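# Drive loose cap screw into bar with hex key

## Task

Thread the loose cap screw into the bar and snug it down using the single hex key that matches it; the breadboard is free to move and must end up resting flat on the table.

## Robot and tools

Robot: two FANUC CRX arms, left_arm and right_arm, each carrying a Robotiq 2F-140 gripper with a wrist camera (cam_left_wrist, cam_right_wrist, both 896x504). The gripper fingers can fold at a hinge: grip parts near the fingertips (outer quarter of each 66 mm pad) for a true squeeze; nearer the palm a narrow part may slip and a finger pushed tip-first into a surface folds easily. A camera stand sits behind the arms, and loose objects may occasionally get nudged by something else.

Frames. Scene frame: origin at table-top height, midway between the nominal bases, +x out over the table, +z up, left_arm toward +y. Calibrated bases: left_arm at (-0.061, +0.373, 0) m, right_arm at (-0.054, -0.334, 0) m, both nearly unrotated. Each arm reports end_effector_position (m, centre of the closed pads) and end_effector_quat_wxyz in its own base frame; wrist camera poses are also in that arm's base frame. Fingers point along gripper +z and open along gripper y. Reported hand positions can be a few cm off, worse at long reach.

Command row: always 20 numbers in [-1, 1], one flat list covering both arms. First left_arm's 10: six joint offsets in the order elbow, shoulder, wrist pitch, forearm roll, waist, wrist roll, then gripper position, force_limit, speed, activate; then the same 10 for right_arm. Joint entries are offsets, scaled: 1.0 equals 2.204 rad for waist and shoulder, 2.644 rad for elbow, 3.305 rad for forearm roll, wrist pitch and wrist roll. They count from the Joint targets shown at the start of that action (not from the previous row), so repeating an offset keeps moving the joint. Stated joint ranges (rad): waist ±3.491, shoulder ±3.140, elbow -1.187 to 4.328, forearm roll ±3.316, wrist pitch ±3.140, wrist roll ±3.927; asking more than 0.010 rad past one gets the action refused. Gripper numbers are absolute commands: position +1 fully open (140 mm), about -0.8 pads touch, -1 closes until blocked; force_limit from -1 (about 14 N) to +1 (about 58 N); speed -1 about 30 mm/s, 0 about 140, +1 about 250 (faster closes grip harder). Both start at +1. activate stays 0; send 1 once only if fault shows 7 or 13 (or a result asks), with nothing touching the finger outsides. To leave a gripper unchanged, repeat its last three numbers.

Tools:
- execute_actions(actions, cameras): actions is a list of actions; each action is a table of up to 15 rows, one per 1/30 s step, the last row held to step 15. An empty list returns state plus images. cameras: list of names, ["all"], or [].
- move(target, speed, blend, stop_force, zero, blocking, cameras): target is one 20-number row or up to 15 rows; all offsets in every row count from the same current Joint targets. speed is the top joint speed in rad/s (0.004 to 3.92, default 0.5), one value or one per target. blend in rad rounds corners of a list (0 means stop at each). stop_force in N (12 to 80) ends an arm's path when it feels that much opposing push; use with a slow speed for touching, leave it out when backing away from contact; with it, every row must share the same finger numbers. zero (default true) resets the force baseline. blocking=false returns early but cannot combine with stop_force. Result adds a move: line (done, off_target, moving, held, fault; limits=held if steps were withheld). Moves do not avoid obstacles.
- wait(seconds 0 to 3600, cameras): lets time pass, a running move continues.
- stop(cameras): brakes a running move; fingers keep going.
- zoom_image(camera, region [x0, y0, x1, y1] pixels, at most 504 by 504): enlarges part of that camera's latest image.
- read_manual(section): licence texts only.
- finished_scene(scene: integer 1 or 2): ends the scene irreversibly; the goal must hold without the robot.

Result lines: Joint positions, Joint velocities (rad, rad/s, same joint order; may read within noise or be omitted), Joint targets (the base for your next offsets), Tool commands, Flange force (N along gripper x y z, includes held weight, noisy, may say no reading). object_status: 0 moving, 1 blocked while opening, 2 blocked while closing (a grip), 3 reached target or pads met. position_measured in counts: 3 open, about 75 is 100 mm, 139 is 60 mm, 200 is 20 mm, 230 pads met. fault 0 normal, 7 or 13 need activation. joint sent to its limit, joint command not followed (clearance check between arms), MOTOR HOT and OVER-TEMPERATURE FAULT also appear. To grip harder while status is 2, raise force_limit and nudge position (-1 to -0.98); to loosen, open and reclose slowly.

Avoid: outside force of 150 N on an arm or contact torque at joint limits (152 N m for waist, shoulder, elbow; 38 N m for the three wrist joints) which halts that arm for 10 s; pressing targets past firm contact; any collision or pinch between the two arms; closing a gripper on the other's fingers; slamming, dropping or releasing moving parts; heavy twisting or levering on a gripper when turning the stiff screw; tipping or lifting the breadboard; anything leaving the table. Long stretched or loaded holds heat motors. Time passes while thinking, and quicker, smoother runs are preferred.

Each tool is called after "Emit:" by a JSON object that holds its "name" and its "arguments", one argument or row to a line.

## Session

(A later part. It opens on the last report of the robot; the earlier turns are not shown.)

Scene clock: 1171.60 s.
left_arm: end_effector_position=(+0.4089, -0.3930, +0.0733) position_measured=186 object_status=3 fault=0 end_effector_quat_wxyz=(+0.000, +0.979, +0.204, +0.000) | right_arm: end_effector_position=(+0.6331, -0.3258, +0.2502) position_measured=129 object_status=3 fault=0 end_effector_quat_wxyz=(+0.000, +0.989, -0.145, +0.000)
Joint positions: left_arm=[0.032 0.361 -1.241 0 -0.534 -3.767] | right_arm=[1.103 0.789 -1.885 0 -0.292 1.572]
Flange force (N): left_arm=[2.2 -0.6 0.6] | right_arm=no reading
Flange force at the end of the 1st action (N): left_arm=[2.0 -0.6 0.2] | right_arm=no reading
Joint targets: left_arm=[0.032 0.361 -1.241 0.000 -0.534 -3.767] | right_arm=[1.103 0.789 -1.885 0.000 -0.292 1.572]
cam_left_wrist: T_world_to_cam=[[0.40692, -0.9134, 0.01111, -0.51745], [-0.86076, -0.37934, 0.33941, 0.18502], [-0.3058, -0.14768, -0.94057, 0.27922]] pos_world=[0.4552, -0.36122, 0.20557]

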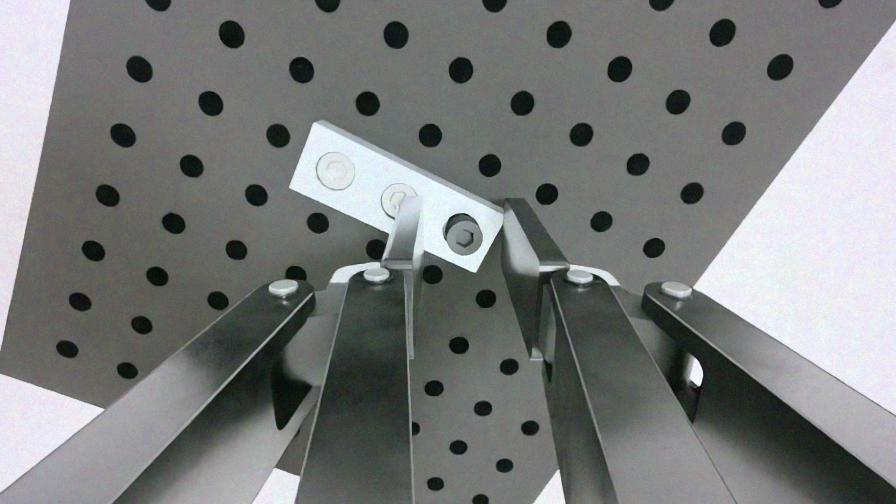

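Emit:
{"name": "move", "arguments": {
  "target": [0.0014,-0.0009,-0.0018,0,0,1.0,-0.45,-1,0,0,0,0,0,0,0,0,0,-1,0,0],
  "speed": 2
}}

Emit:
{"name": "move", "arguments": {
  "target": [0,0,0,0,0,1.0,-0.45,-1,0,0,0,0,0,0,0,0,0,-1,0,0],
  "speed": 2
}}

Emit:
{"name": "execute_actions", "arguments": {
  "actions": [
    [[0,0,0,0,0,0,-1,-1,-1,0,0,0,0,0,0,0,0,-1,0,0]],
    [[0,0,0,0,0,0,-1,-1,-1,0,0,0,0,0,0,0,0,-1,0,0]],
    [[0,0,0,0,0,0,-0.98,0.5,-1,0,0,0,0,0,0,0,0,-1,0,0]],
    [[0,0,0,0,0,0,-0.98,0.5,-1,0,0,0,0,0,0,0,0,-1,0,0]]
  ]
}}

Emit:
{"name": "move", "arguments": {
  "target": [-0.0014,0.0009,0.0018,0,0,-0.3,-0.98,0.5,-1,0,0,0,0,0,0,0,0,-1,0,0],
  "speed": 0.3,
  "cameras": ["cam_left_wrist"]
}}

Emit:
{"name": "zoom_image", "arguments": {
  "camera": "cam_left_wrist",
  "region": [390, 170, 530, 290]
}}

Scene clock: 1209.27 s.
left_arm: end_effector_position=(+0.4088, -0.3930, +0.0759) position_measured=186 object_status=3 fault=0 end_effector_quat_wxyz=(+0.000, -0.283, +0.959, +0.000) | right_arm: end_effector_position=(+0.6331, -0.3258, +0.2502) position_measured=129 object_status=3 fault=0 end_effector_quat_wxyz=(+0.000, +0.989, -0.145, +0.000)
Joint positions: left_arm=[0.036 0.359 -1.247 0 -0.534 -0.462] | right_arm=[1.103 0.789 -1.885 0 -0.292 1.572]
Flange force (N): left_arm=[-2.4 0.9 0.7] | right_arm=no reading
Joint targets: left_arm=[0.036 0.359 -1.247 0.000 -0.534 -0.462] | right_arm=[1.103 0.789 -1.885 0.000 -0.292 1.572]
move: done

Scene clock: 1211.80 s.
left_arm: end_effector_position=(+0.4088, -0.3930, +0.0759) position_measured=186 object_status=3 fault=0 end_effector_quat_wxyz=(+0.000, +0.933, +0.361, +0.000) | right_arm: end_effector_position=(+0.6331, -0.3258, +0.2502) position_measured=129 object_status=3 fault=0 end_effector_quat_wxyz=(+0.000, +0.989, -0.145, +0.000)
Joint positions: left_arm=[0.036 0.359 -1.247 0 -0.534 2.844] | right_arm=[1.103 0.789 -1.885 0 -0.292 1.572]
Flange force (N): left_arm=[2.4 0.2 0.6] | right_arm=no reading
Joint targets: left_arm=[0.036 0.359 -1.247 0.000 -0.534 2.844] | right_arm=[1.103 0.789 -1.885 0.000 -0.292 1.572]
move: done

Scene clock: 1214.00 s.
left_arm: end_effector_position=(+0.4088, -0.3930, +0.0759) position_measured=215 object_status=2 fault=0 end_effector_quat_wxyz=(+0.000, +0.933, +0.361, +0.000) | right_arm: end_effector_position=(+0.6331, -0.3258, +0.2502) position_measured=129 object_status=3 fault=0 end_effector_quat_wxyz=(+0.000, +0.989, -0.145, +0.000)
Joint positions: left_arm=[0.036 0.359 -1.247 0 -0.534 2.844] | right_arm=[1.103 0.789 -1.885 0 -0.292 1.572]
Flange force (N): left_arm=[2.0 -2.2 -3.7] | right_arm=no reading
Flange force at the end of the 1st action (N): left_arm=[2.3 -0.4 0.5] | right_arm=no reading
Flange force at the end of the 2nd action (N): left_arm=[2.3 -1.6 -0.2] | right_arm=no reading
Flange force at the end of the 3rd action (N): left_arm=[2.2 -1.9 -3.8] | right_arm=no reading
Joint targets: left_arm=[0.036 0.359 -1.247 0.000 -0.534 2.844] | right_arm=[1.103 0.789 -1.885 0.000 -0.292 1.572]

Scene clock: 1217.77 s.
left_arm: end_effector_position=(+0.4089, -0.3930, +0.0733) position_measured=215 object_status=2 fault=0 end_effector_quat_wxyz=(+0.000, +0.992, -0.126, +0.000) | right_arm: end_effector_position=(+0.6331, -0.3258, +0.2502) position_measured=129 object_status=3 fault=0 end_effector_quat_wxyz=(+0.000, +0.989, -0.145, +0.000)
Joint positions: left_arm=[0.032 0.361 -1.241 0 -0.534 1.852] | right_arm=[1.103 0.789 -1.885 0 -0.292 1.572]
Flange force (N): left_arm=[1.0 -3.5 -23.8] | right_arm=no reading
Joint targets: left_arm=[0.032 0.361 -1.241 0.000 -0.534 1.852] | right_arm=[1.103 0.789 -1.885 0.000 -0.292 1.572]
move: done
cam_left_wrist: T_world_to_cam=[[-0.24214, -0.97018, 0.01064, -0.27435], [-0.91185, 0.2313, 0.33915, 0.44586], [-0.3315, 0.07242, -0.94067, 0.3763]] pos_world=[0.46487, -0.39655, 0.20567]

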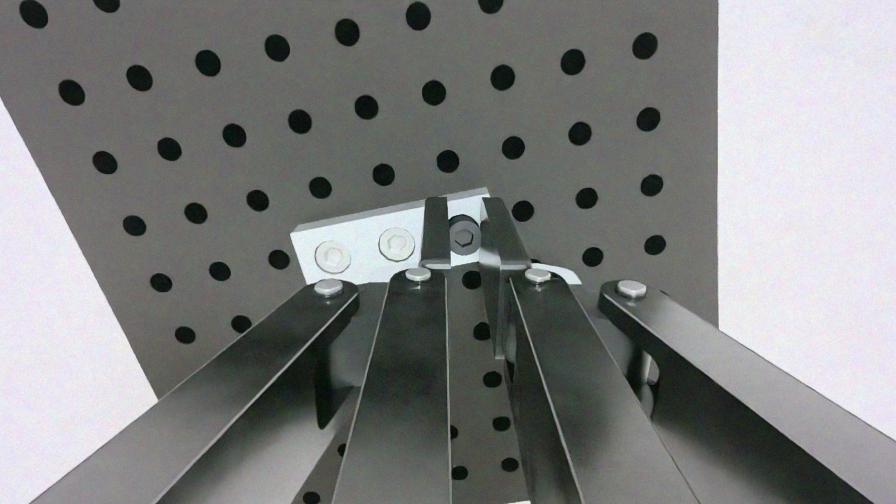

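Scaled by 3.600.

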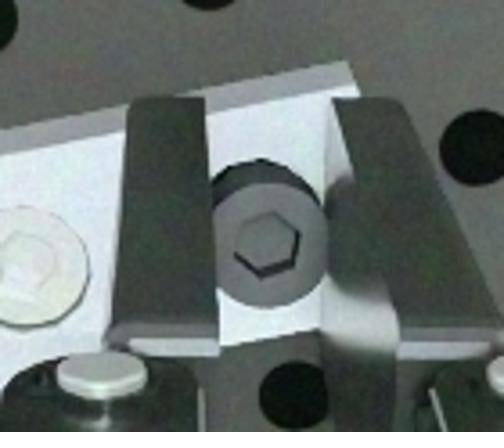

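Emit:
{"name": "execute_actions", "arguments": {
  "actions": [
    [[0,0,0,0,0,0,-0.3,-1,-1,0,0,0,0,0,0,0,0,-1,0,0]],
    [[0,0,0,0,0,0,-0.3,-1,-1,0,0,0,0,0,0,0,0,-1,0,0]]
  ]
}}

Emit:
{"name": "move", "arguments": {
  "target": [
    [0.0254,-0.0117,-0.0284,0,0,0,-0.3,-1,0,0,0,0,0,0,0,0,0,-1,0,0],
    [-0.3525,-0.3757,0.2793,0,0,-0.085,0.4,-1,0,0,0,0,0,0,0,0,0,-1,0,0]
  ],
  "speed": 0.5,
  "cameras": ["cam_left_wrist"]
}}

Emit:
{"name": "zoom_image", "arguments": {
  "camera": "cam_left_wrist",
  "region": [400, 120, 520, 230]
}}

Scene clock: 1261.03 s.
left_arm: end_effector_position=(+0.4089, -0.3930, +0.0733) position_measured=167 object_status=0 fault=0 end_effector_quat_wxyz=(+0.000, +0.992, -0.126, +0.001) | right_arm: end_effector_position=(+0.6331, -0.3258, +0.2502) position_measured=129 object_status=3 fault=0 end_effector_quat_wxyz=(+0.000, +0.989, -0.145, +0.000)
Joint positions: left_arm=[0.032 0.361 -1.241 0 -0.534 1.852] | right_arm=[1.103 0.789 -1.885 0 -0.292 1.572]
Flange force (N): left_arm=[1.2 -2.2 0.7] | right_arm=no reading
Flange force at the end of the 1st action (N): left_arm=[0.6 -2.5 0.6] | right_arm=no reading
Joint targets: left_arm=[0.032 0.361 -1.241 0.000 -0.534 1.852] | right_arm=[1.103 0.789 -1.885 0.000 -0.292 1.572]

Scene clock: 1265.00 s.
left_arm: end_effector_position=(+0.3351, -0.3494, +0.1275) position_measured=78 object_status=0 fault=0 end_effector_quat_wxyz=(+0.105, +0.885, -0.242, +0.384) | right_arm: end_effector_position=(+0.6331, -0.3258, +0.2502) position_measured=129 object_status=3 fault=0 end_effector_quat_wxyz=(+0.000, +0.989, -0.145, +0.000)
Joint positions: left_arm=[-0.9 -0.467 -0.318 0 -0.534 1.571] | right_arm=[1.103 0.789 -1.885 0 -0.292 1.572]
Flange force (N): no reading
Joint targets: left_arm=[-0.900 -0.467 -0.318 0.000 -0.534 1.571] | right_arm=[1.103 0.789 -1.885 0.000 -0.292 1.572]
move: done
cam_left_wrist: T_world_to_cam=[[-0.51093, -0.85952, 0.01341, -0.12206], [-0.76836, 0.44964, -0.45547, 0.47964], [0.38545, -0.24301, -0.89015, 0.04273]] pos_world=[0.2897, -0.31019, 0.25814]

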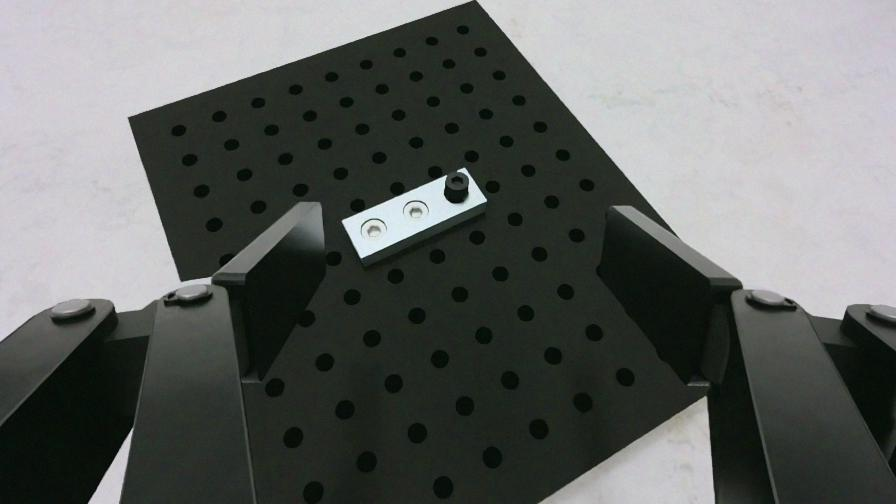

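Scaled by 4.200.

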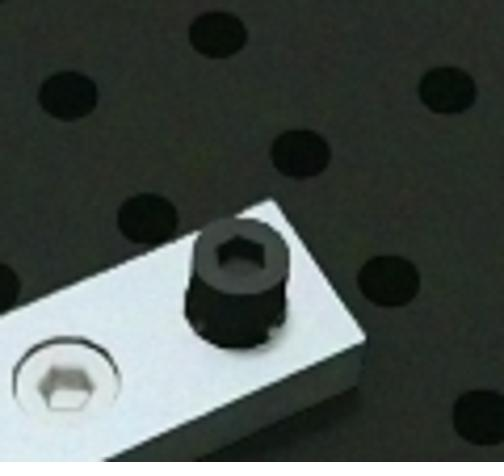

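Emit:
{"name": "move", "arguments": {
  "target": [0.3779,0.3640,-0.3077,0,0,0.599,-0.45,-1,0,0,0,0,0,0,0,0,0,-1,0,0],
  "speed": 1.2,
  "cameras": ["cam_left_wrist"]
}}

Emit:
{"name": "zoom_image", "arguments": {
  "camera": "cam_left_wrist",
  "region": [390, 130, 550, 250]
}}

Scene clock: 1325.03 s.
left_arm: end_effector_position=(+0.4096, -0.3934, +0.1153) position_measured=186 object_status=3 fault=0 end_effector_quat_wxyz=(+0.000, +0.750, +0.661, +0.000) | right_arm: end_effector_position=(+0.6331, -0.3258, +0.2502) position_measured=129 object_status=3 fault=0 end_effector_quat_wxyz=(+0.000, +0.989, -0.145, +0.000)
Joint positions: left_arm=[0.099 0.335 -1.335 0 -0.534 3.551] | right_arm=[1.103 0.789 -1.885 0 -0.292 1.572]
Flange force (N): left_arm=[0.7 2.5 0.3] | right_arm=no reading
Joint targets: left_arm=[0.099 0.335 -1.335 0.000 -0.534 3.551] | right_arm=[1.103 0.789 -1.885 0.000 -0.292 1.572]
move: done
cam_left_wrist: T_world_to_cam=[[0.99314, -0.11638, 0.01085, -0.44515], [-0.11312, -0.9336, 0.33998, -0.35314], [-0.02943, -0.33888, -0.94037, 0.13046]] pos_world=[0.40599, -0.33729, 0.24757]

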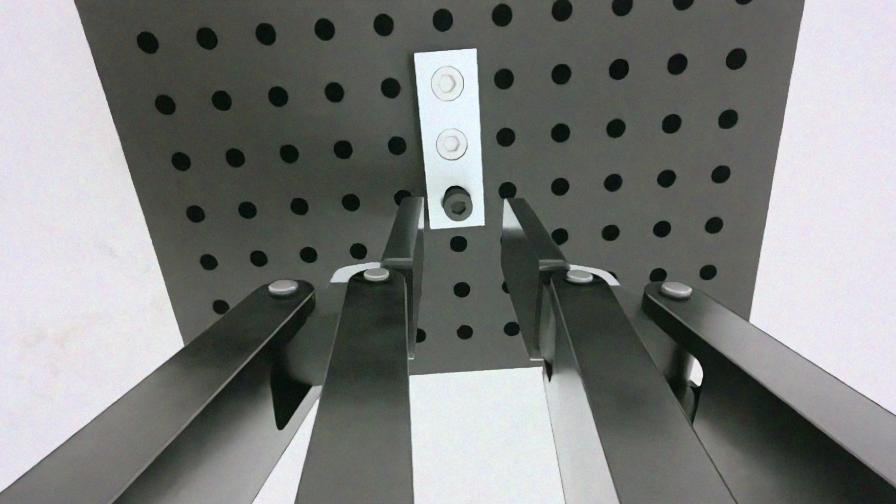

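Scaled by 3.150.

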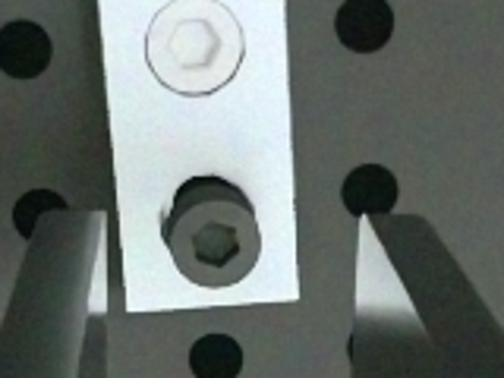

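Emit:
{"name": "move", "arguments": {
  "target": [-0.0235,0.01025,0.02617,0,0,0,-0.45,-1,0,0,0,0,0,0,0,0,0,-1,0,0],
  "speed": 0.1
}}

Emit:
{"name": "move", "arguments": {
  "target": [0,0,0,0,0,0,-1,-1,-1,0,0,0,0,0,0,0,0,-1,0,0]
}}

Emit:
{"name": "move", "arguments": {
  "target": [0,0,0,0,0,0,-0.98,0.3,-1,0,0,0,0,0,0,0,0,-1,0,0]
}}

Emit:
{"name": "move", "arguments": {
  "target": [
    [-0.00087,0.00057,0.00108,0,0,0,-0.98,0.3,-1,0,0,0,0,0,0,0,0,-1,0,0],
    [-0.00145,0.00095,0.0018,0,0,-0.999,-0.98,0.3,-1,0,0,0,0,0,0,0,0,-1,0,0]
  ],
  "speed": 1.2
}}

Emit:
{"name": "move", "arguments": {
  "target": [-0.0005,0.0003,0.0006,0,0,-0.999,-0.98,0.3,-1,0,0,0,0,0,0,0,0,-1,0,0],
  "speed": 1.2
}}

Scene clock: 1344.20 s.
left_arm: end_effector_position=(+0.4091, -0.3931, +0.0772) position_measured=186 object_status=3 fault=0 end_effector_quat_wxyz=(+0.001, +0.750, +0.662, +0.000) | right_arm: end_effector_position=(+0.6331, -0.3258, +0.2502) position_measured=129 object_status=3 fault=0 end_effector_quat_wxyz=(+0.000, +0.989, -0.145, +0.000)
Joint positions: left_arm=[0.037 0.358 -1.249 0 -0.534 3.551] | right_arm=[1.103 0.789 -1.885 0 -0.292 1.572]
Flange force (N): left_arm=[2.3 0.6 0.4] | right_arm=no reading
Joint targets: left_arm=[0.037 0.358 -1.249 0.000 -0.534 3.551] | right_arm=[1.103 0.789 -1.885 0.000 -0.292 1.572]
move: done

Scene clock: 1344.97 s.
left_arm: end_effector_position=(+0.4091, -0.3931, +0.0771) position_measured=211 object_status=0 fault=0 end_effector_quat_wxyz=(+0.001, +0.750, +0.662, +0.000) | right_arm: end_effector_position=(+0.6331, -0.3258, +0.2502) position_measured=129 object_status=3 fault=0 end_effector_quat_wxyz=(+0.000, +0.989, -0.145, +0.000)
Joint positions: left_arm=[0.037 0.358 -1.249 0 -0.534 3.551] | right_arm=[1.103 0.789 -1.885 0 -0.292 1.572]
Flange force (N): left_arm=[1.9 0.2 -0.9] | right_arm=no reading
Joint targets: left_arm=[0.037 0.358 -1.249 0.000 -0.534 3.551] | right_arm=[1.103 0.789 -1.885 0.000 -0.292 1.572]
move: done

Scene clock: 1345.50 s.
left_arm: end_effector_position=(+0.4091, -0.3931, +0.0771) position_measured=215 object_status=0 fault=0 end_effector_quat_wxyz=(+0.001, +0.750, +0.662, +0.000) | right_arm: end_effector_position=(+0.6331, -0.3258, +0.2502) position_measured=129 object_status=3 fault=0 end_effector_quat_wxyz=(+0.000, +0.989, -0.145, +0.000)
Joint positions: left_arm=[0.037 0.358 -1.249 0 -0.534 3.551] | right_arm=[1.103 0.789 -1.885 0 -0.292 1.572]
Flange force (N): left_arm=[2.2 -0.5 -7.5] | right_arm=no reading
Joint targets: left_arm=[0.037 0.358 -1.249 0.000 -0.534 3.551] | right_arm=[1.103 0.789 -1.885 0.000 -0.292 1.572]
move: done

Scene clock: 1349.47 s.
left_arm: end_effector_position=(+0.4091, -0.3931, +0.0744) position_measured=215 object_status=2 fault=0 end_effector_quat_wxyz=(+0.000, -0.599, +0.801, -0.001) | right_arm: end_effector_position=(+0.6331, -0.3258, +0.2502) position_measured=129 object_status=3 fault=0 end_effector_quat_wxyz=(+0.000, +0.989, -0.145, +0.000)
Joint positions: left_arm=[0.033 0.36 -1.243 0 -0.534 0.249] | right_arm=[1.103 0.789 -1.885 0 -0.292 1.572]
Flange force (N): left_arm=[-4.1 8.4 -19.3] | right_arm=no reading
Joint targets: left_arm=[0.033 0.360 -1.243 0.000 -0.534 0.249] | right_arm=[1.103 0.789 -1.885 0.000 -0.292 1.572]
move: done

Scene clock: 1352.93 s.
left_arm: end_effector_position=(+0.4090, -0.3931, +0.0735) position_measured=215 object_status=2 fault=0 end_effector_quat_wxyz=(+0.001, +0.846, +0.533, +0.001) | right_arm: end_effector_position=(+0.6331, -0.3258, +0.2502) position_measured=129 object_status=3 fault=0 end_effector_quat_wxyz=(+0.000, +0.989, -0.145, +0.000)
Joint positions: left_arm=[0.032 0.36 -1.241 0 -0.535 -3.053] | right_arm=[1.103 0.789 -1.885 0 -0.292 1.572]
Flange force (N): left_arm=[-1.4 -10.4 -17.4] | right_arm=no reading
Joint targets: left_arm=[0.032 0.360 -1.241 0.000 -0.534 -3.053] | right_arm=[1.103 0.789 -1.885 0.000 -0.292 1.572]
move: done

Emit:
{"name": "move", "arguments": {
  "target": [0,0,0,0,0,0,-0.45,-1,-1,0,0,0,0,0,0,0,0,-1,0,0]
}}

Emit:
{"name": "move", "arguments": {
  "target": [0.0254,-0.0112,-0.0282,0,0,0.999,-0.45,-1,0,0,0,0,0,0,0,0,0,-1,0,0],
  "speed": 1.5,
  "cameras": ["cam_left_wrist"]
}}

Emit:
{"name": "zoom_image", "arguments": {
  "camera": "cam_left_wrist",
  "region": [390, 130, 550, 250]
}}

Scene clock: 1365.80 s.
left_arm: end_effector_position=(+0.4091, -0.3931, +0.0735) position_measured=186 object_status=0 fault=0 end_effector_quat_wxyz=(+0.001, +0.846, +0.533, +0.001) | right_arm: end_effector_position=(+0.6331, -0.3258, +0.2502) position_measured=129 object_status=3 fault=0 end_effector_quat_wxyz=(+0.000, +0.989, -0.145, +0.000)
Joint positions: left_arm=[0.032 0.36 -1.241 0 -0.534 -3.053] | right_arm=[1.103 0.789 -1.885 0 -0.292 1.572]
Flange force (N): left_arm=[2.5 0.5 0.6] | right_arm=no reading
Joint targets: left_arm=[0.032 0.360 -1.241 0.000 -0.534 -3.053] | right_arm=[1.103 0.789 -1.885 0.000 -0.292 1.572]
move: done

Scene clock: 1368.80 s.
left_arm: end_effector_position=(+0.4099, -0.3936, +0.1149) position_measured=186 object_status=3 fault=0 end_effector_quat_wxyz=(+0.000, -0.599, +0.801, +0.000) | right_arm: end_effector_position=(+0.6331, -0.3258, +0.2502) position_measured=129 object_status=3 fault=0 end_effector_quat_wxyz=(+0.000, +0.989, -0.145, +0.000)
Joint positions: left_arm=[0.099 0.336 -1.334 0 -0.534 0.249] | right_arm=[1.103 0.789 -1.885 0 -0.292 1.572]
Flange force (N): left_arm=[-2.1 -0.5 0.7] | right_arm=no reading
Joint targets: left_arm=[0.099 0.336 -1.334 0.000 -0.534 0.249] | right_arm=[1.103 0.789 -1.885 0.000 -0.292 1.572]
move: done
cam_left_wrist: T_world_to_cam=[[-0.96177, 0.27369, 0.01002, 0.50957], [0.26064, 0.90347, 0.3403, 0.2167], [0.08408, 0.3299, -0.94026, 0.34673]] pos_world=[0.40445, -0.44963, 0.24717]

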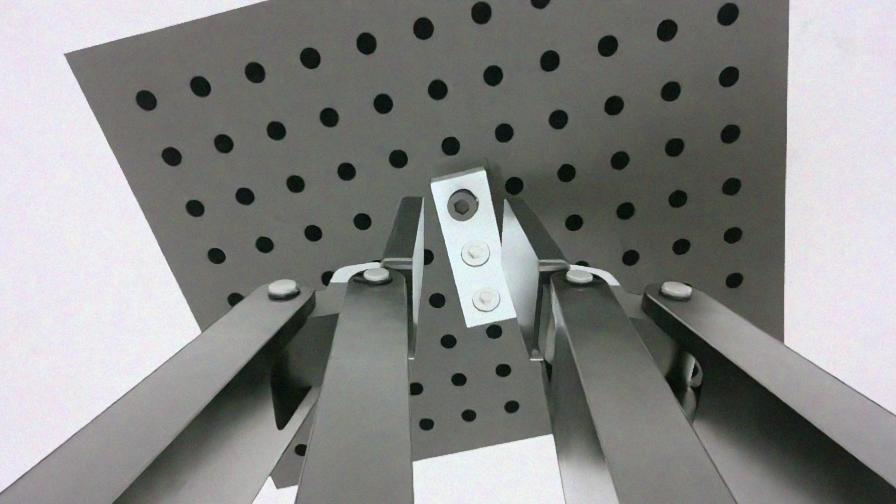

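Scaled by 3.150.

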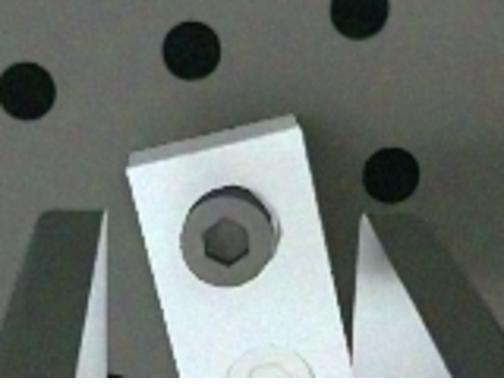

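Emit:
{"name": "move", "arguments": {
  "target": [-0.0254,0.0112,0.0282,0,0,0.999,-0.45,-1,0,0,0,0,0,0,0,0,0,-1,0,0],
  "speed": 0.8
}}

Emit:
{"name": "move", "arguments": {
  "target": [0,0,0,0,0,0,-1,-1,-1,0,0,0,0,0,0,0,0,-1,0,0]
}}

Emit:
{"name": "move", "arguments": {
  "target": [0,0,0,0,0,0,-0.98,0.3,-1,0,0,0,0,0,0,0,0,-1,0,0]
}}

Emit:
{"name": "move", "arguments": {
  "target": [-0.0003,0.0002,0.0004,0,0,-0.999,-0.98,0.3,-1,0,0,0,0,0,0,0,0,-1,0,0],
  "speed": 1.2
}}

Emit:
{"name": "move", "arguments": {
  "target": [-0.0001,0.0001,0.0002,0,0,-0.999,-0.98,0.3,-1,0,0,0,0,0,0,0,0,-1,0,0],
  "speed": 1.2
}}

Emit:
{"name": "move", "arguments": {
  "target": [0,0,0,0,0,0,-0.45,-1,-1,0,0,0,0,0,0,0,0,-1,0,0]
}}

Emit:
{"name": "move", "arguments": {
  "target": [0.0258,-0.0115,-0.0286,0,0,0.999,-0.45,-1,0,0,0,0,0,0,0,0,0,-1,0,0],
  "speed": 1.5,
  "cameras": ["cam_left_wrist"]
}}

Emit:
{"name": "zoom_image", "arguments": {
  "camera": "cam_left_wrist",
  "region": [390, 130, 550, 250]
}}

Scene clock: 1390.83 s.
left_arm: end_effector_position=(+0.4091, -0.3931, +0.0735) position_measured=186 object_status=3 fault=0 end_effector_quat_wxyz=(+0.001, +0.750, +0.661, +0.000) | right_arm: end_effector_position=(+0.6331, -0.3258, +0.2502) position_measured=129 object_status=3 fault=0 end_effector_quat_wxyz=(+0.000, +0.989, -0.145, +0.000)
Joint positions: left_arm=[0.032 0.36 -1.241 0 -0.534 3.551] | right_arm=[1.103 0.789 -1.885 0 -0.292 1.572]
Flange force (N): left_arm=[1.1 1.6 0.5] | right_arm=no reading
Joint targets: left_arm=[0.032 0.360 -1.241 0.000 -0.534 3.551] | right_arm=[1.103 0.789 -1.885 0.000 -0.292 1.572]
move: done

Scene clock: 1391.60 s.
left_arm: end_effector_position=(+0.4091, -0.3931, +0.0735) position_measured=211 object_status=2 fault=0 end_effector_quat_wxyz=(+0.001, +0.750, +0.662, +0.000) | right_arm: end_effector_position=(+0.6331, -0.3258, +0.2502) position_measured=129 object_status=3 fault=0 end_effector_quat_wxyz=(+0.000, +0.989, -0.145, +0.000)
Joint positions: left_arm=[0.032 0.36 -1.241 0 -0.534 3.551] | right_arm=[1.103 0.789 -1.885 0 -0.292 1.572]
Flange force (N): left_arm=[1.7 0.0 -1.1] | right_arm=no reading
Joint targets: left_arm=[0.032 0.360 -1.241 0.000 -0.534 3.551] | right_arm=[1.103 0.789 -1.885 0.000 -0.292 1.572]
move: done

Scene clock: 1392.17 s.
left_arm: end_effector_position=(+0.4091, -0.3931, +0.0735) position_measured=215 object_status=0 fault=0 end_effector_quat_wxyz=(+0.001, +0.750, +0.662, +0.000) | right_arm: end_effector_position=(+0.6331, -0.3258, +0.2502) position_measured=129 object_status=3 fault=0 end_effector_quat_wxyz=(+0.000, +0.989, -0.145, +0.000)
Joint positions: left_arm=[0.032 0.36 -1.241 0 -0.534 3.551] | right_arm=[1.103 0.789 -1.885 0 -0.292 1.572]
Flange force (N): left_arm=[2.6 -1.6 -7.6] | right_arm=no reading
Joint targets: left_arm=[0.032 0.360 -1.241 0.000 -0.534 3.551] | right_arm=[1.103 0.789 -1.885 0.000 -0.292 1.572]
move: done

Scene clock: 1395.63 s.
left_arm: end_effector_position=(+0.4091, -0.3931, +0.0729) position_measured=215 object_status=2 fault=0 end_effector_quat_wxyz=(+0.001, -0.599, +0.801, -0.001) | right_arm: end_effector_position=(+0.6331, -0.3258, +0.2502) position_measured=129 object_status=3 fault=0 end_effector_quat_wxyz=(+0.000, +0.989, -0.145, +0.000)
Joint positions: left_arm=[0.031 0.361 -1.239 0 -0.534 0.249] | right_arm=[1.103 0.789 -1.885 0 -0.292 1.572]
Flange force (N): left_arm=[-3.1 10.1 -8.1] | right_arm=no reading
Joint targets: left_arm=[0.031 0.361 -1.239 0.000 -0.534 0.249] | right_arm=[1.103 0.789 -1.885 0.000 -0.292 1.572]
move: done

Scene clock: 1399.10 s.
left_arm: end_effector_position=(+0.4092, -0.3932, +0.0727) position_measured=215 object_status=2 fault=0 end_effector_quat_wxyz=(+0.001, +0.846, +0.533, +0.001) | right_arm: end_effector_position=(+0.6331, -0.3258, +0.2502) position_measured=129 object_status=3 fault=0 end_effector_quat_wxyz=(+0.000, +0.989, -0.145, +0.000)
Joint positions: left_arm=[0.031 0.361 -1.239 0 -0.534 -3.053] | right_arm=[1.103 0.789 -1.885 0 -0.292 1.572]
Flange force (N): left_arm=[1.9 -11.3 -21.3] | right_arm=no reading
Joint targets: left_arm=[0.031 0.361 -1.239 0.000 -0.534 -3.053] | right_arm=[1.103 0.789 -1.885 0.000 -0.292 1.572]
move: done

Scene clock: 1399.97 s.
left_arm: end_effector_position=(+0.4091, -0.3931, +0.0726) position_measured=186 object_status=0 fault=0 end_effector_quat_wxyz=(+0.001, +0.846, +0.533, +0.001) | right_arm: end_effector_position=(+0.6331, -0.3258, +0.2502) position_measured=129 object_status=3 fault=0 end_effector_quat_wxyz=(+0.000, +0.989, -0.145, +0.000)
Joint positions: left_arm=[0.031 0.361 -1.239 0 -0.534 -3.053] | right_arm=[1.103 0.789 -1.885 0 -0.292 1.572]
Flange force (N): left_arm=[2.0 0.4 0.3] | right_arm=no reading
Joint targets: left_arm=[0.031 0.361 -1.239 0.000 -0.534 -3.053] | right_arm=[1.103 0.789 -1.885 0.000 -0.292 1.572]
move: done

Scene clock: 1402.97 s.
left_arm: end_effector_position=(+0.4101, -0.3937, +0.1149) position_measured=186 object_status=3 fault=0 end_effector_quat_wxyz=(+0.000, -0.599, +0.801, +0.000) | right_arm: end_effector_position=(+0.6331, -0.3258, +0.2502) position_measured=129 object_status=3 fault=0 end_effector_quat_wxyz=(+0.000, +0.989, -0.145, +0.000)
Joint positions: left_arm=[0.099 0.336 -1.333 0 -0.534 0.249] | right_arm=[1.103 0.789 -1.885 0 -0.292 1.572]
Flange force (N): left_arm=[-2.0 -1.0 0.6] | right_arm=no reading
Joint targets: left_arm=[0.099 0.336 -1.333 0.000 -0.534 0.249] | right_arm=[1.103 0.789 -1.885 0.000 -0.292 1.572]
move: done
cam_left_wrist: T_world_to_cam=[[-0.96178, 0.27366, 0.00941, 0.50981], [0.26043, 0.9036, 0.34014, 0.21685], [0.08458, 0.32959, -0.94033, 0.3464]] pos_world=[0.40455, -0.44963, 0.24718]

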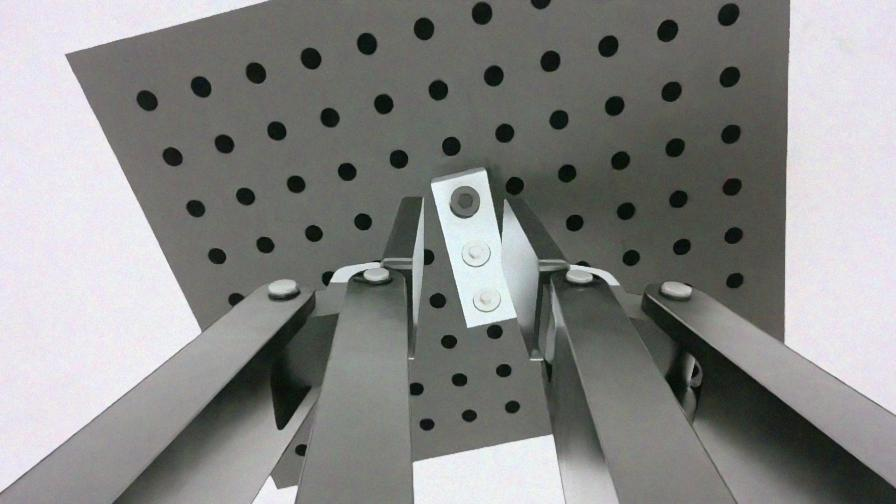

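Scaled by 3.150.

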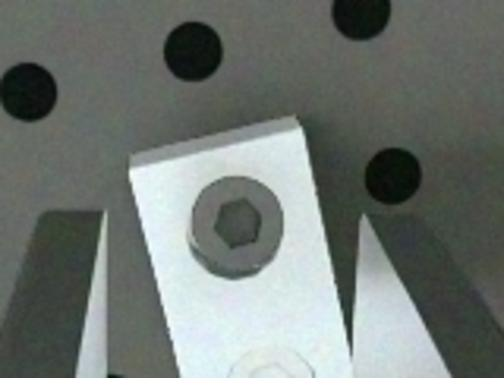

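Emit:
{"name": "move", "arguments": {
  "target": [-0.3778,-0.3643,0.3071,0,0,0.4,-0.45,-1,0,0,0,0,0,0,0,0,0,-1,0,0],
  "speed": 1.5,
  "cameras": ["cam_left_wrist"]
}}

Emit:
{"name": "zoom_image", "arguments": {
  "camera": "cam_left_wrist",
  "region": [410, 140, 510, 220]
}}

Scene clock: 1413.17 s.
left_arm: end_effector_position=(+0.3352, -0.3494, +0.1275) position_measured=186 object_status=3 fault=0 end_effector_quat_wxyz=(+0.105, +0.885, -0.242, +0.384) | right_arm: end_effector_position=(+0.6331, -0.3258, +0.2502) position_measured=129 object_status=3 fault=0 end_effector_quat_wxyz=(+0.000, +0.989, -0.145, +0.000)
Joint positions: left_arm=[-0.9 -0.467 -0.318 0 -0.534 1.571] | right_arm=[1.103 0.789 -1.885 0 -0.292 1.572]
Flange force (N): no reading
Joint targets: left_arm=[-0.900 -0.467 -0.318 0.000 -0.534 1.571] | right_arm=[1.103 0.789 -1.885 0.000 -0.292 1.572]
move: done
cam_left_wrist: T_world_to_cam=[[-0.51098, -0.85949, 0.01334, -0.12197], [-0.76836, 0.44974, -0.45536, 0.47972], [0.38538, -0.24293, -0.89021, 0.04276]] pos_world=[0.2898, -0.31019, 0.25814]

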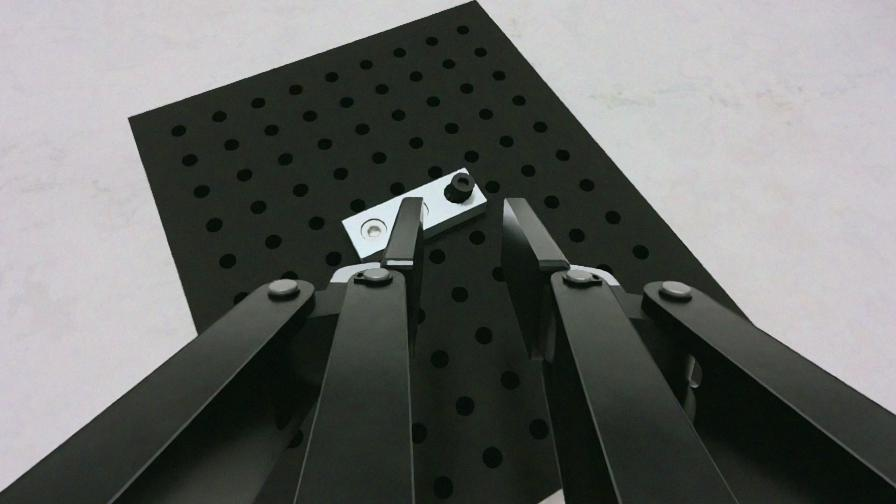

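Scaled by 5.040.

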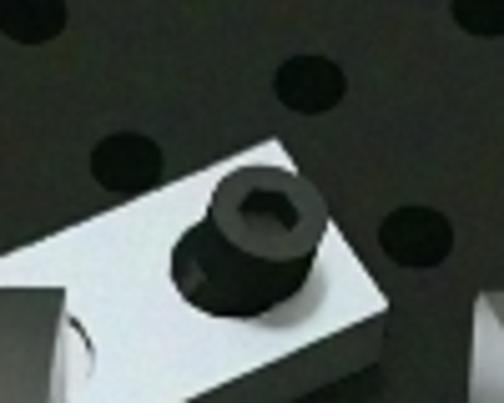

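Emit:
{"name": "move", "arguments": {
  "target": [
    [0.3767,0.3630,-0.3074,0,0,0,-0.45,-1,0,0,0,0,0,0,0,0,0,-1,0,0],
    [0.3533,0.3736,-0.2815,0,0,0,-0.45,-1,0,0,0,0,0,0,0,0,0,-1,0,0]
  ],
  "speed": [1.2,0.1]
}}

Emit:
{"name": "move", "arguments": {
  "target": [0,0,0,0,0,0,-1,-1,-1,0,0,0,0,0,0,0,0,-1,0,0]
}}

Emit:
{"name": "move", "arguments": {
  "target": [0,0,0,0,0,0,-0.98,0.3,-1,0,0,0,0,0,0,0,0,-1,0,0]
}}

Emit:
{"name": "move", "arguments": {
  "target": [-0.0009,0.0006,0.0011,0,0,-0.2,-0.98,0.3,-1,0,0,0,0,0,0,0,0,-1,0,0],
  "speed": 1
}}

Scene clock: 1465.27 s.
left_arm: end_effector_position=(+0.4080, -0.3925, +0.0769) position_measured=186 object_status=3 fault=0 end_effector_quat_wxyz=(+0.000, +0.965, -0.264, +0.000) | right_arm: end_effector_position=(+0.6331, -0.3258, +0.2502) position_measured=129 object_status=3 fault=0 end_effector_quat_wxyz=(+0.000, +0.989, -0.145, +0.000)
Joint positions: left_arm=[0.035 0.356 -1.249 0 -0.535 1.571] | right_arm=[1.103 0.789 -1.885 0 -0.292 1.572]
Flange force (N): left_arm=[-0.1 -2.4 0.6] | right_arm=no reading
Joint targets: left_arm=[0.035 0.356 -1.249 0.000 -0.534 1.571] | right_arm=[1.103 0.789 -1.885 0.000 -0.292 1.572]
move: done

Scene clock: 1466.03 s.
left_arm: end_effector_position=(+0.4080, -0.3925, +0.0768) position_measured=211 object_status=0 fault=0 end_effector_quat_wxyz=(+0.000, +0.965, -0.264, +0.000) | right_arm: end_effector_position=(+0.6331, -0.3258, +0.2502) position_measured=129 object_status=3 fault=0 end_effector_quat_wxyz=(+0.000, +0.989, -0.145, +0.000)
Joint positions: left_arm=[0.035 0.356 -1.249 0 -0.534 1.571] | right_arm=[1.103 0.789 -1.885 0 -0.292 1.572]
Flange force (N): left_arm=[0.4 -2.5 -1.8] | right_arm=no reading
Joint targets: left_arm=[0.035 0.356 -1.249 0.000 -0.534 1.571] | right_arm=[1.103 0.789 -1.885 0.000 -0.292 1.572]
move: done

Scene clock: 1466.57 s.
left_arm: end_effector_position=(+0.4080, -0.3925, +0.0768) position_measured=215 object_status=0 fault=0 end_effector_quat_wxyz=(+0.000, +0.965, -0.264, +0.000) | right_arm: end_effector_position=(+0.6331, -0.3258, +0.2502) position_measured=129 object_status=3 fault=0 end_effector_quat_wxyz=(+0.000, +0.989, -0.145, +0.000)
Joint positions: left_arm=[0.035 0.356 -1.249 0 -0.534 1.571] | right_arm=[1.103 0.789 -1.885 0 -0.292 1.572]
Flange force (N): left_arm=[-0.4 -3.4 -8.2] | right_arm=no reading
Joint targets: left_arm=[0.035 0.356 -1.249 0.000 -0.534 1.571] | right_arm=[1.103 0.789 -1.885 0.000 -0.292 1.572]
move: done

Scene clock: 1467.90 s.
left_arm: end_effector_position=(+0.4080, -0.3925, +0.0751) position_measured=215 object_status=2 fault=0 end_effector_quat_wxyz=(+0.000, +0.827, -0.563, +0.000) | right_arm: end_effector_position=(+0.6331, -0.3258, +0.2502) position_measured=129 object_status=3 fault=0 end_effector_quat_wxyz=(+0.000, +0.989, -0.145, +0.000)
Joint positions: left_arm=[0.032 0.357 -1.245 0 -0.534 0.91] | right_arm=[1.103 0.789 -1.885 0 -0.292 1.572]
Flange force (N): left_arm=[-1.0 -2.4 -22.7] | right_arm=no reading
Joint targets: left_arm=[0.032 0.357 -1.245 0.000 -0.534 0.910] | right_arm=[1.103 0.789 -1.885 0.000 -0.292 1.572]
move: done

Emit:
{"name": "move", "arguments": {
  "target": [-0.0003,0.0002,0.0004,0,0,-0.6,-0.98,0.3,-1,0,0,0,0,0,0,0,0,-1,0,0],
  "speed": 1.2
}}

Emit:
{"name": "move", "arguments": {
  "target": [-0.0003,0.0002,0.0004,0,0,-0.8,-0.98,0.3,-1,0,0,0,0,0,0,0,0,-1,0,0],
  "speed": 1.2
}}

Scene clock: 1475.87 s.
left_arm: end_effector_position=(+0.4080, -0.3925, +0.0745) position_measured=215 object_status=2 fault=0 end_effector_quat_wxyz=(+0.000, +0.019, +1.000, +0.000) | right_arm: end_effector_position=(+0.6331, -0.3258, +0.2502) position_measured=129 object_status=3 fault=0 end_effector_quat_wxyz=(+0.000, +0.989, -0.145, +0.000)
Joint positions: left_arm=[0.031 0.358 -1.244 0 -0.534 -1.073] | right_arm=[1.103 0.789 -1.885 0 -0.292 1.572]
Flange force (N): left_arm=[4.4 6.5 -17.6] | right_arm=no reading
Joint targets: left_arm=[0.031 0.358 -1.244 0.000 -0.534 -1.073] | right_arm=[1.103 0.789 -1.885 0.000 -0.292 1.572]
move: done

Scene clock: 1478.80 s.
left_arm: end_effector_position=(+0.4081, -0.3925, +0.0739) position_measured=215 object_status=2 fault=0 end_effector_quat_wxyz=(+0.000, +0.974, +0.228, +0.000) | right_arm: end_effector_position=(+0.6331, -0.3258, +0.2502) position_measured=129 object_status=3 fault=0 end_effector_quat_wxyz=(+0.000, +0.989, -0.145, +0.000)
Joint positions: left_arm=[0.031 0.358 -1.242 0 -0.534 -3.718] | right_arm=[1.103 0.789 -1.885 0 -0.292 1.572]
Flange force (N): left_arm=[10.3 -3.1 -12.3] | right_arm=no reading
Joint targets: left_arm=[0.031 0.358 -1.242 0.000 -0.534 -3.718] | right_arm=[1.103 0.789 -1.885 0.000 -0.292 1.572]
move: done

Emit:
{"name": "move", "arguments": {
  "target": [0,0,0,0,0,0,-0.45,-1,-1,0,0,0,0,0,0,0,0,-1,0,0]
}}

Emit:
{"name": "move", "arguments": {
  "target": [-0.3521,-0.3743,0.2796,0,0,1,-0.45,-1,0,0,0,0,0,0,0,0,0,-1,0,0],
  "speed": 1.8
}}

Emit:
{"name": "move", "arguments": {
  "target": [0,0,0,0,0,0.6,-0.45,-1,0,0,0,0,0,0,0,0,0,-1,0,0],
  "speed": 1.8,
  "cameras": ["cam_left_wrist"]
}}

Emit:
{"name": "zoom_image", "arguments": {
  "camera": "cam_left_wrist",
  "region": [410, 140, 510, 220]
}}

Scene clock: 1490.33 s.
left_arm: end_effector_position=(+0.4081, -0.3925, +0.0739) position_measured=186 object_status=0 fault=0 end_effector_quat_wxyz=(+0.000, +0.974, +0.228, +0.000) | right_arm: end_effector_position=(+0.6331, -0.3258, +0.2502) position_measured=129 object_status=3 fault=0 end_effector_quat_wxyz=(+0.000, +0.989, -0.145, +0.000)
Joint positions: left_arm=[0.031 0.358 -1.242 0 -0.534 -3.718] | right_arm=[1.103 0.789 -1.885 0 -0.292 1.572]
Flange force (N): left_arm=[2.1 -1.0 0.4] | right_arm=no reading
Joint targets: left_arm=[0.031 0.358 -1.242 0.000 -0.534 -3.718] | right_arm=[1.103 0.789 -1.885 0.000 -0.292 1.572]
move: done

Scene clock: 1493.00 s.
left_arm: end_effector_position=(+0.3348, -0.3492, +0.1267) position_measured=186 object_status=3 fault=0 end_effector_quat_wxyz=(+0.264, -0.281, +0.873, -0.298) | right_arm: end_effector_position=(+0.6331, -0.3258, +0.2502) position_measured=129 object_status=3 fault=0 end_effector_quat_wxyz=(+0.000, +0.989, -0.145, +0.000)
Joint positions: left_arm=[-0.9 -0.466 -0.318 0 -0.534 -0.412] | right_arm=[1.103 0.789 -1.885 0 -0.292 1.572]
Flange force (N): no reading
Joint targets: left_arm=[-0.901 -0.466 -0.318 0.000 -0.534 -0.412] | right_arm=[1.103 0.789 -1.885 0.000 -0.292 1.572]
move: done

Scene clock: 1494.93 s.
left_arm: end_effector_position=(+0.3348, -0.3492, +0.1267) position_measured=186 object_status=3 fault=0 end_effector_quat_wxyz=(+0.105, +0.885, -0.242, +0.384) | right_arm: end_effector_position=(+0.6331, -0.3258, +0.2502) position_measured=129 object_status=3 fault=0 end_effector_quat_wxyz=(+0.000, +0.989, -0.145, +0.000)
Joint positions: left_arm=[-0.901 -0.466 -0.318 0 -0.534 1.571] | right_arm=[1.103 0.789 -1.885 0 -0.292 1.572]
Flange force (N): no reading
Joint targets: left_arm=[-0.901 -0.466 -0.318 0.000 -0.534 1.571] | right_arm=[1.103 0.789 -1.885 0.000 -0.292 1.572]
move: done
cam_left_wrist: T_world_to_cam=[[-0.51097, -0.8595, 0.01333, -0.12198], [-0.76887, 0.45005, -0.45419, 0.47915], [0.38438, -0.24233, -0.8908, 0.04286]] pos_world=[0.2896, -0.31009, 0.25743]

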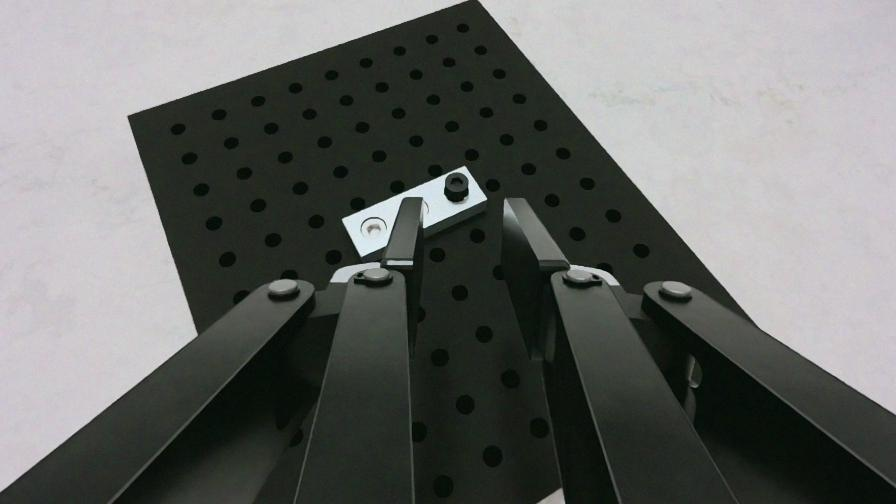

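Scaled by 5.040.

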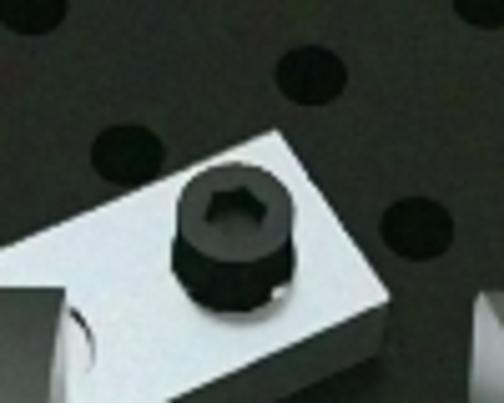

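Emit:
{"name": "move", "arguments": {
  "target": [
    [0.3771,0.3626,-0.3074,0,0,0.599,-0.45,-1,0,0,0,0,0,0,0,0,0,-1,0,0],
    [0.3526,0.3739,-0.2801,0,0,0.599,-0.45,-1,0,0,0,0,0,0,0,0,0,-1,0,0]
  ],
  "speed": [1.4,0.1]
}}

Emit:
{"name": "move", "arguments": {
  "target": [0,0,0,0,0,0,-1,-1,-1,0,0,0,0,0,0,0,0,-1,0,0]
}}

Emit:
{"name": "move", "arguments": {
  "target": [0,0,0,0,0,0,-0.98,0.3,-1,0,0,0,0,0,0,0,0,-1,0,0]
}}

Emit:
{"name": "move", "arguments": {
  "target": [-0.0004,0.00026,0.0005,0,0,-0.999,-0.98,0.3,-1,0,0,0,0,0,0,0,0,-1,0,0],
  "speed": 1.2
}}

Emit:
{"name": "move", "arguments": {
  "target": [-0.0004,0.00026,0.0005,0,0,-0.999,-0.98,0.3,-1,0,0,0,0,0,0,0,0,-1,0,0],
  "speed": 1.2
}}

Scene clock: 1514.80 s.
left_arm: end_effector_position=(+0.4082, -0.3926, +0.0751) position_measured=186 object_status=3 fault=0 end_effector_quat_wxyz=(+0.000, +0.750, +0.662, +0.000) | right_arm: end_effector_position=(+0.6331, -0.3258, +0.2502) position_measured=129 object_status=3 fault=0 end_effector_quat_wxyz=(+0.000, +0.989, -0.145, +0.000)
Joint positions: left_arm=[0.032 0.357 -1.244 0 -0.534 3.551] | right_arm=[1.103 0.789 -1.885 0 -0.292 1.572]
Flange force (N): left_arm=[0.4 3.1 -0.2] | right_arm=no reading
Joint targets: left_arm=[0.032 0.357 -1.244 0.000 -0.534 3.551] | right_arm=[1.103 0.789 -1.885 0.000 -0.292 1.572]
move: done

Scene clock: 1515.57 s.
left_arm: end_effector_position=(+0.4082, -0.3926, +0.0750) position_measured=211 object_status=0 fault=0 end_effector_quat_wxyz=(+0.000, +0.750, +0.662, +0.000) | right_arm: end_effector_position=(+0.6331, -0.3258, +0.2502) position_measured=129 object_status=3 fault=0 end_effector_quat_wxyz=(+0.000, +0.989, -0.145, +0.000)
Joint positions: left_arm=[0.032 0.357 -1.244 0 -0.534 3.551] | right_arm=[1.103 0.789 -1.885 0 -0.292 1.572]
Flange force (N): left_arm=[1.9 1.2 -1.0] | right_arm=no reading
Joint targets: left_arm=[0.032 0.357 -1.244 0.000 -0.534 3.551] | right_arm=[1.103 0.789 -1.885 0.000 -0.292 1.572]
move: done

Scene clock: 1516.10 s.
left_arm: end_effector_position=(+0.4082, -0.3926, +0.0750) position_measured=215 object_status=0 fault=0 end_effector_quat_wxyz=(+0.000, +0.750, +0.662, +0.000) | right_arm: end_effector_position=(+0.6331, -0.3258, +0.2502) position_measured=129 object_status=3 fault=0 end_effector_quat_wxyz=(+0.000, +0.989, -0.145, +0.000)
Joint positions: left_arm=[0.032 0.357 -1.244 0 -0.534 3.551] | right_arm=[1.103 0.789 -1.885 0 -0.292 1.572]
Flange force (N): left_arm=[2.6 0.4 -9.2] | right_arm=no reading
Joint targets: left_arm=[0.032 0.357 -1.244 0.000 -0.534 3.551] | right_arm=[1.103 0.789 -1.885 0.000 -0.292 1.572]
move: done

Scene clock: 1519.57 s.
left_arm: end_effector_position=(+0.4082, -0.3926, +0.0742) position_measured=215 object_status=2 fault=0 end_effector_quat_wxyz=(+0.000, -0.599, +0.801, +0.000) | right_arm: end_effector_position=(+0.6331, -0.3258, +0.2502) position_measured=129 object_status=3 fault=0 end_effector_quat_wxyz=(+0.000, +0.989, -0.145, +0.000)
Joint positions: left_arm=[0.031 0.358 -1.242 0 -0.534 0.249] | right_arm=[1.103 0.789 -1.885 0 -0.292 1.572]
Flange force (N): left_arm=[-4.3 1.6 -9.9] | right_arm=no reading
Joint targets: left_arm=[0.031 0.358 -1.242 0.000 -0.534 0.249] | right_arm=[1.103 0.789 -1.885 0.000 -0.292 1.572]
move: done

Scene clock: 1523.03 s.
left_arm: end_effector_position=(+0.4082, -0.3926, +0.0735) position_measured=215 object_status=2 fault=0 end_effector_quat_wxyz=(+0.000, +0.846, +0.533, +0.000) | right_arm: end_effector_position=(+0.6331, -0.3258, +0.2502) position_measured=129 object_status=3 fault=0 end_effector_quat_wxyz=(+0.000, +0.989, -0.145, +0.000)
Joint positions: left_arm=[0.03 0.359 -1.241 0 -0.534 -3.053] | right_arm=[1.103 0.789 -1.885 0 -0.292 1.572]
Flange force (N): left_arm=[3.5 -3.3 -13.6] | right_arm=no reading
Joint targets: left_arm=[0.030 0.359 -1.241 0.000 -0.534 -3.053] | right_arm=[1.103 0.789 -1.885 0.000 -0.292 1.572]
move: done


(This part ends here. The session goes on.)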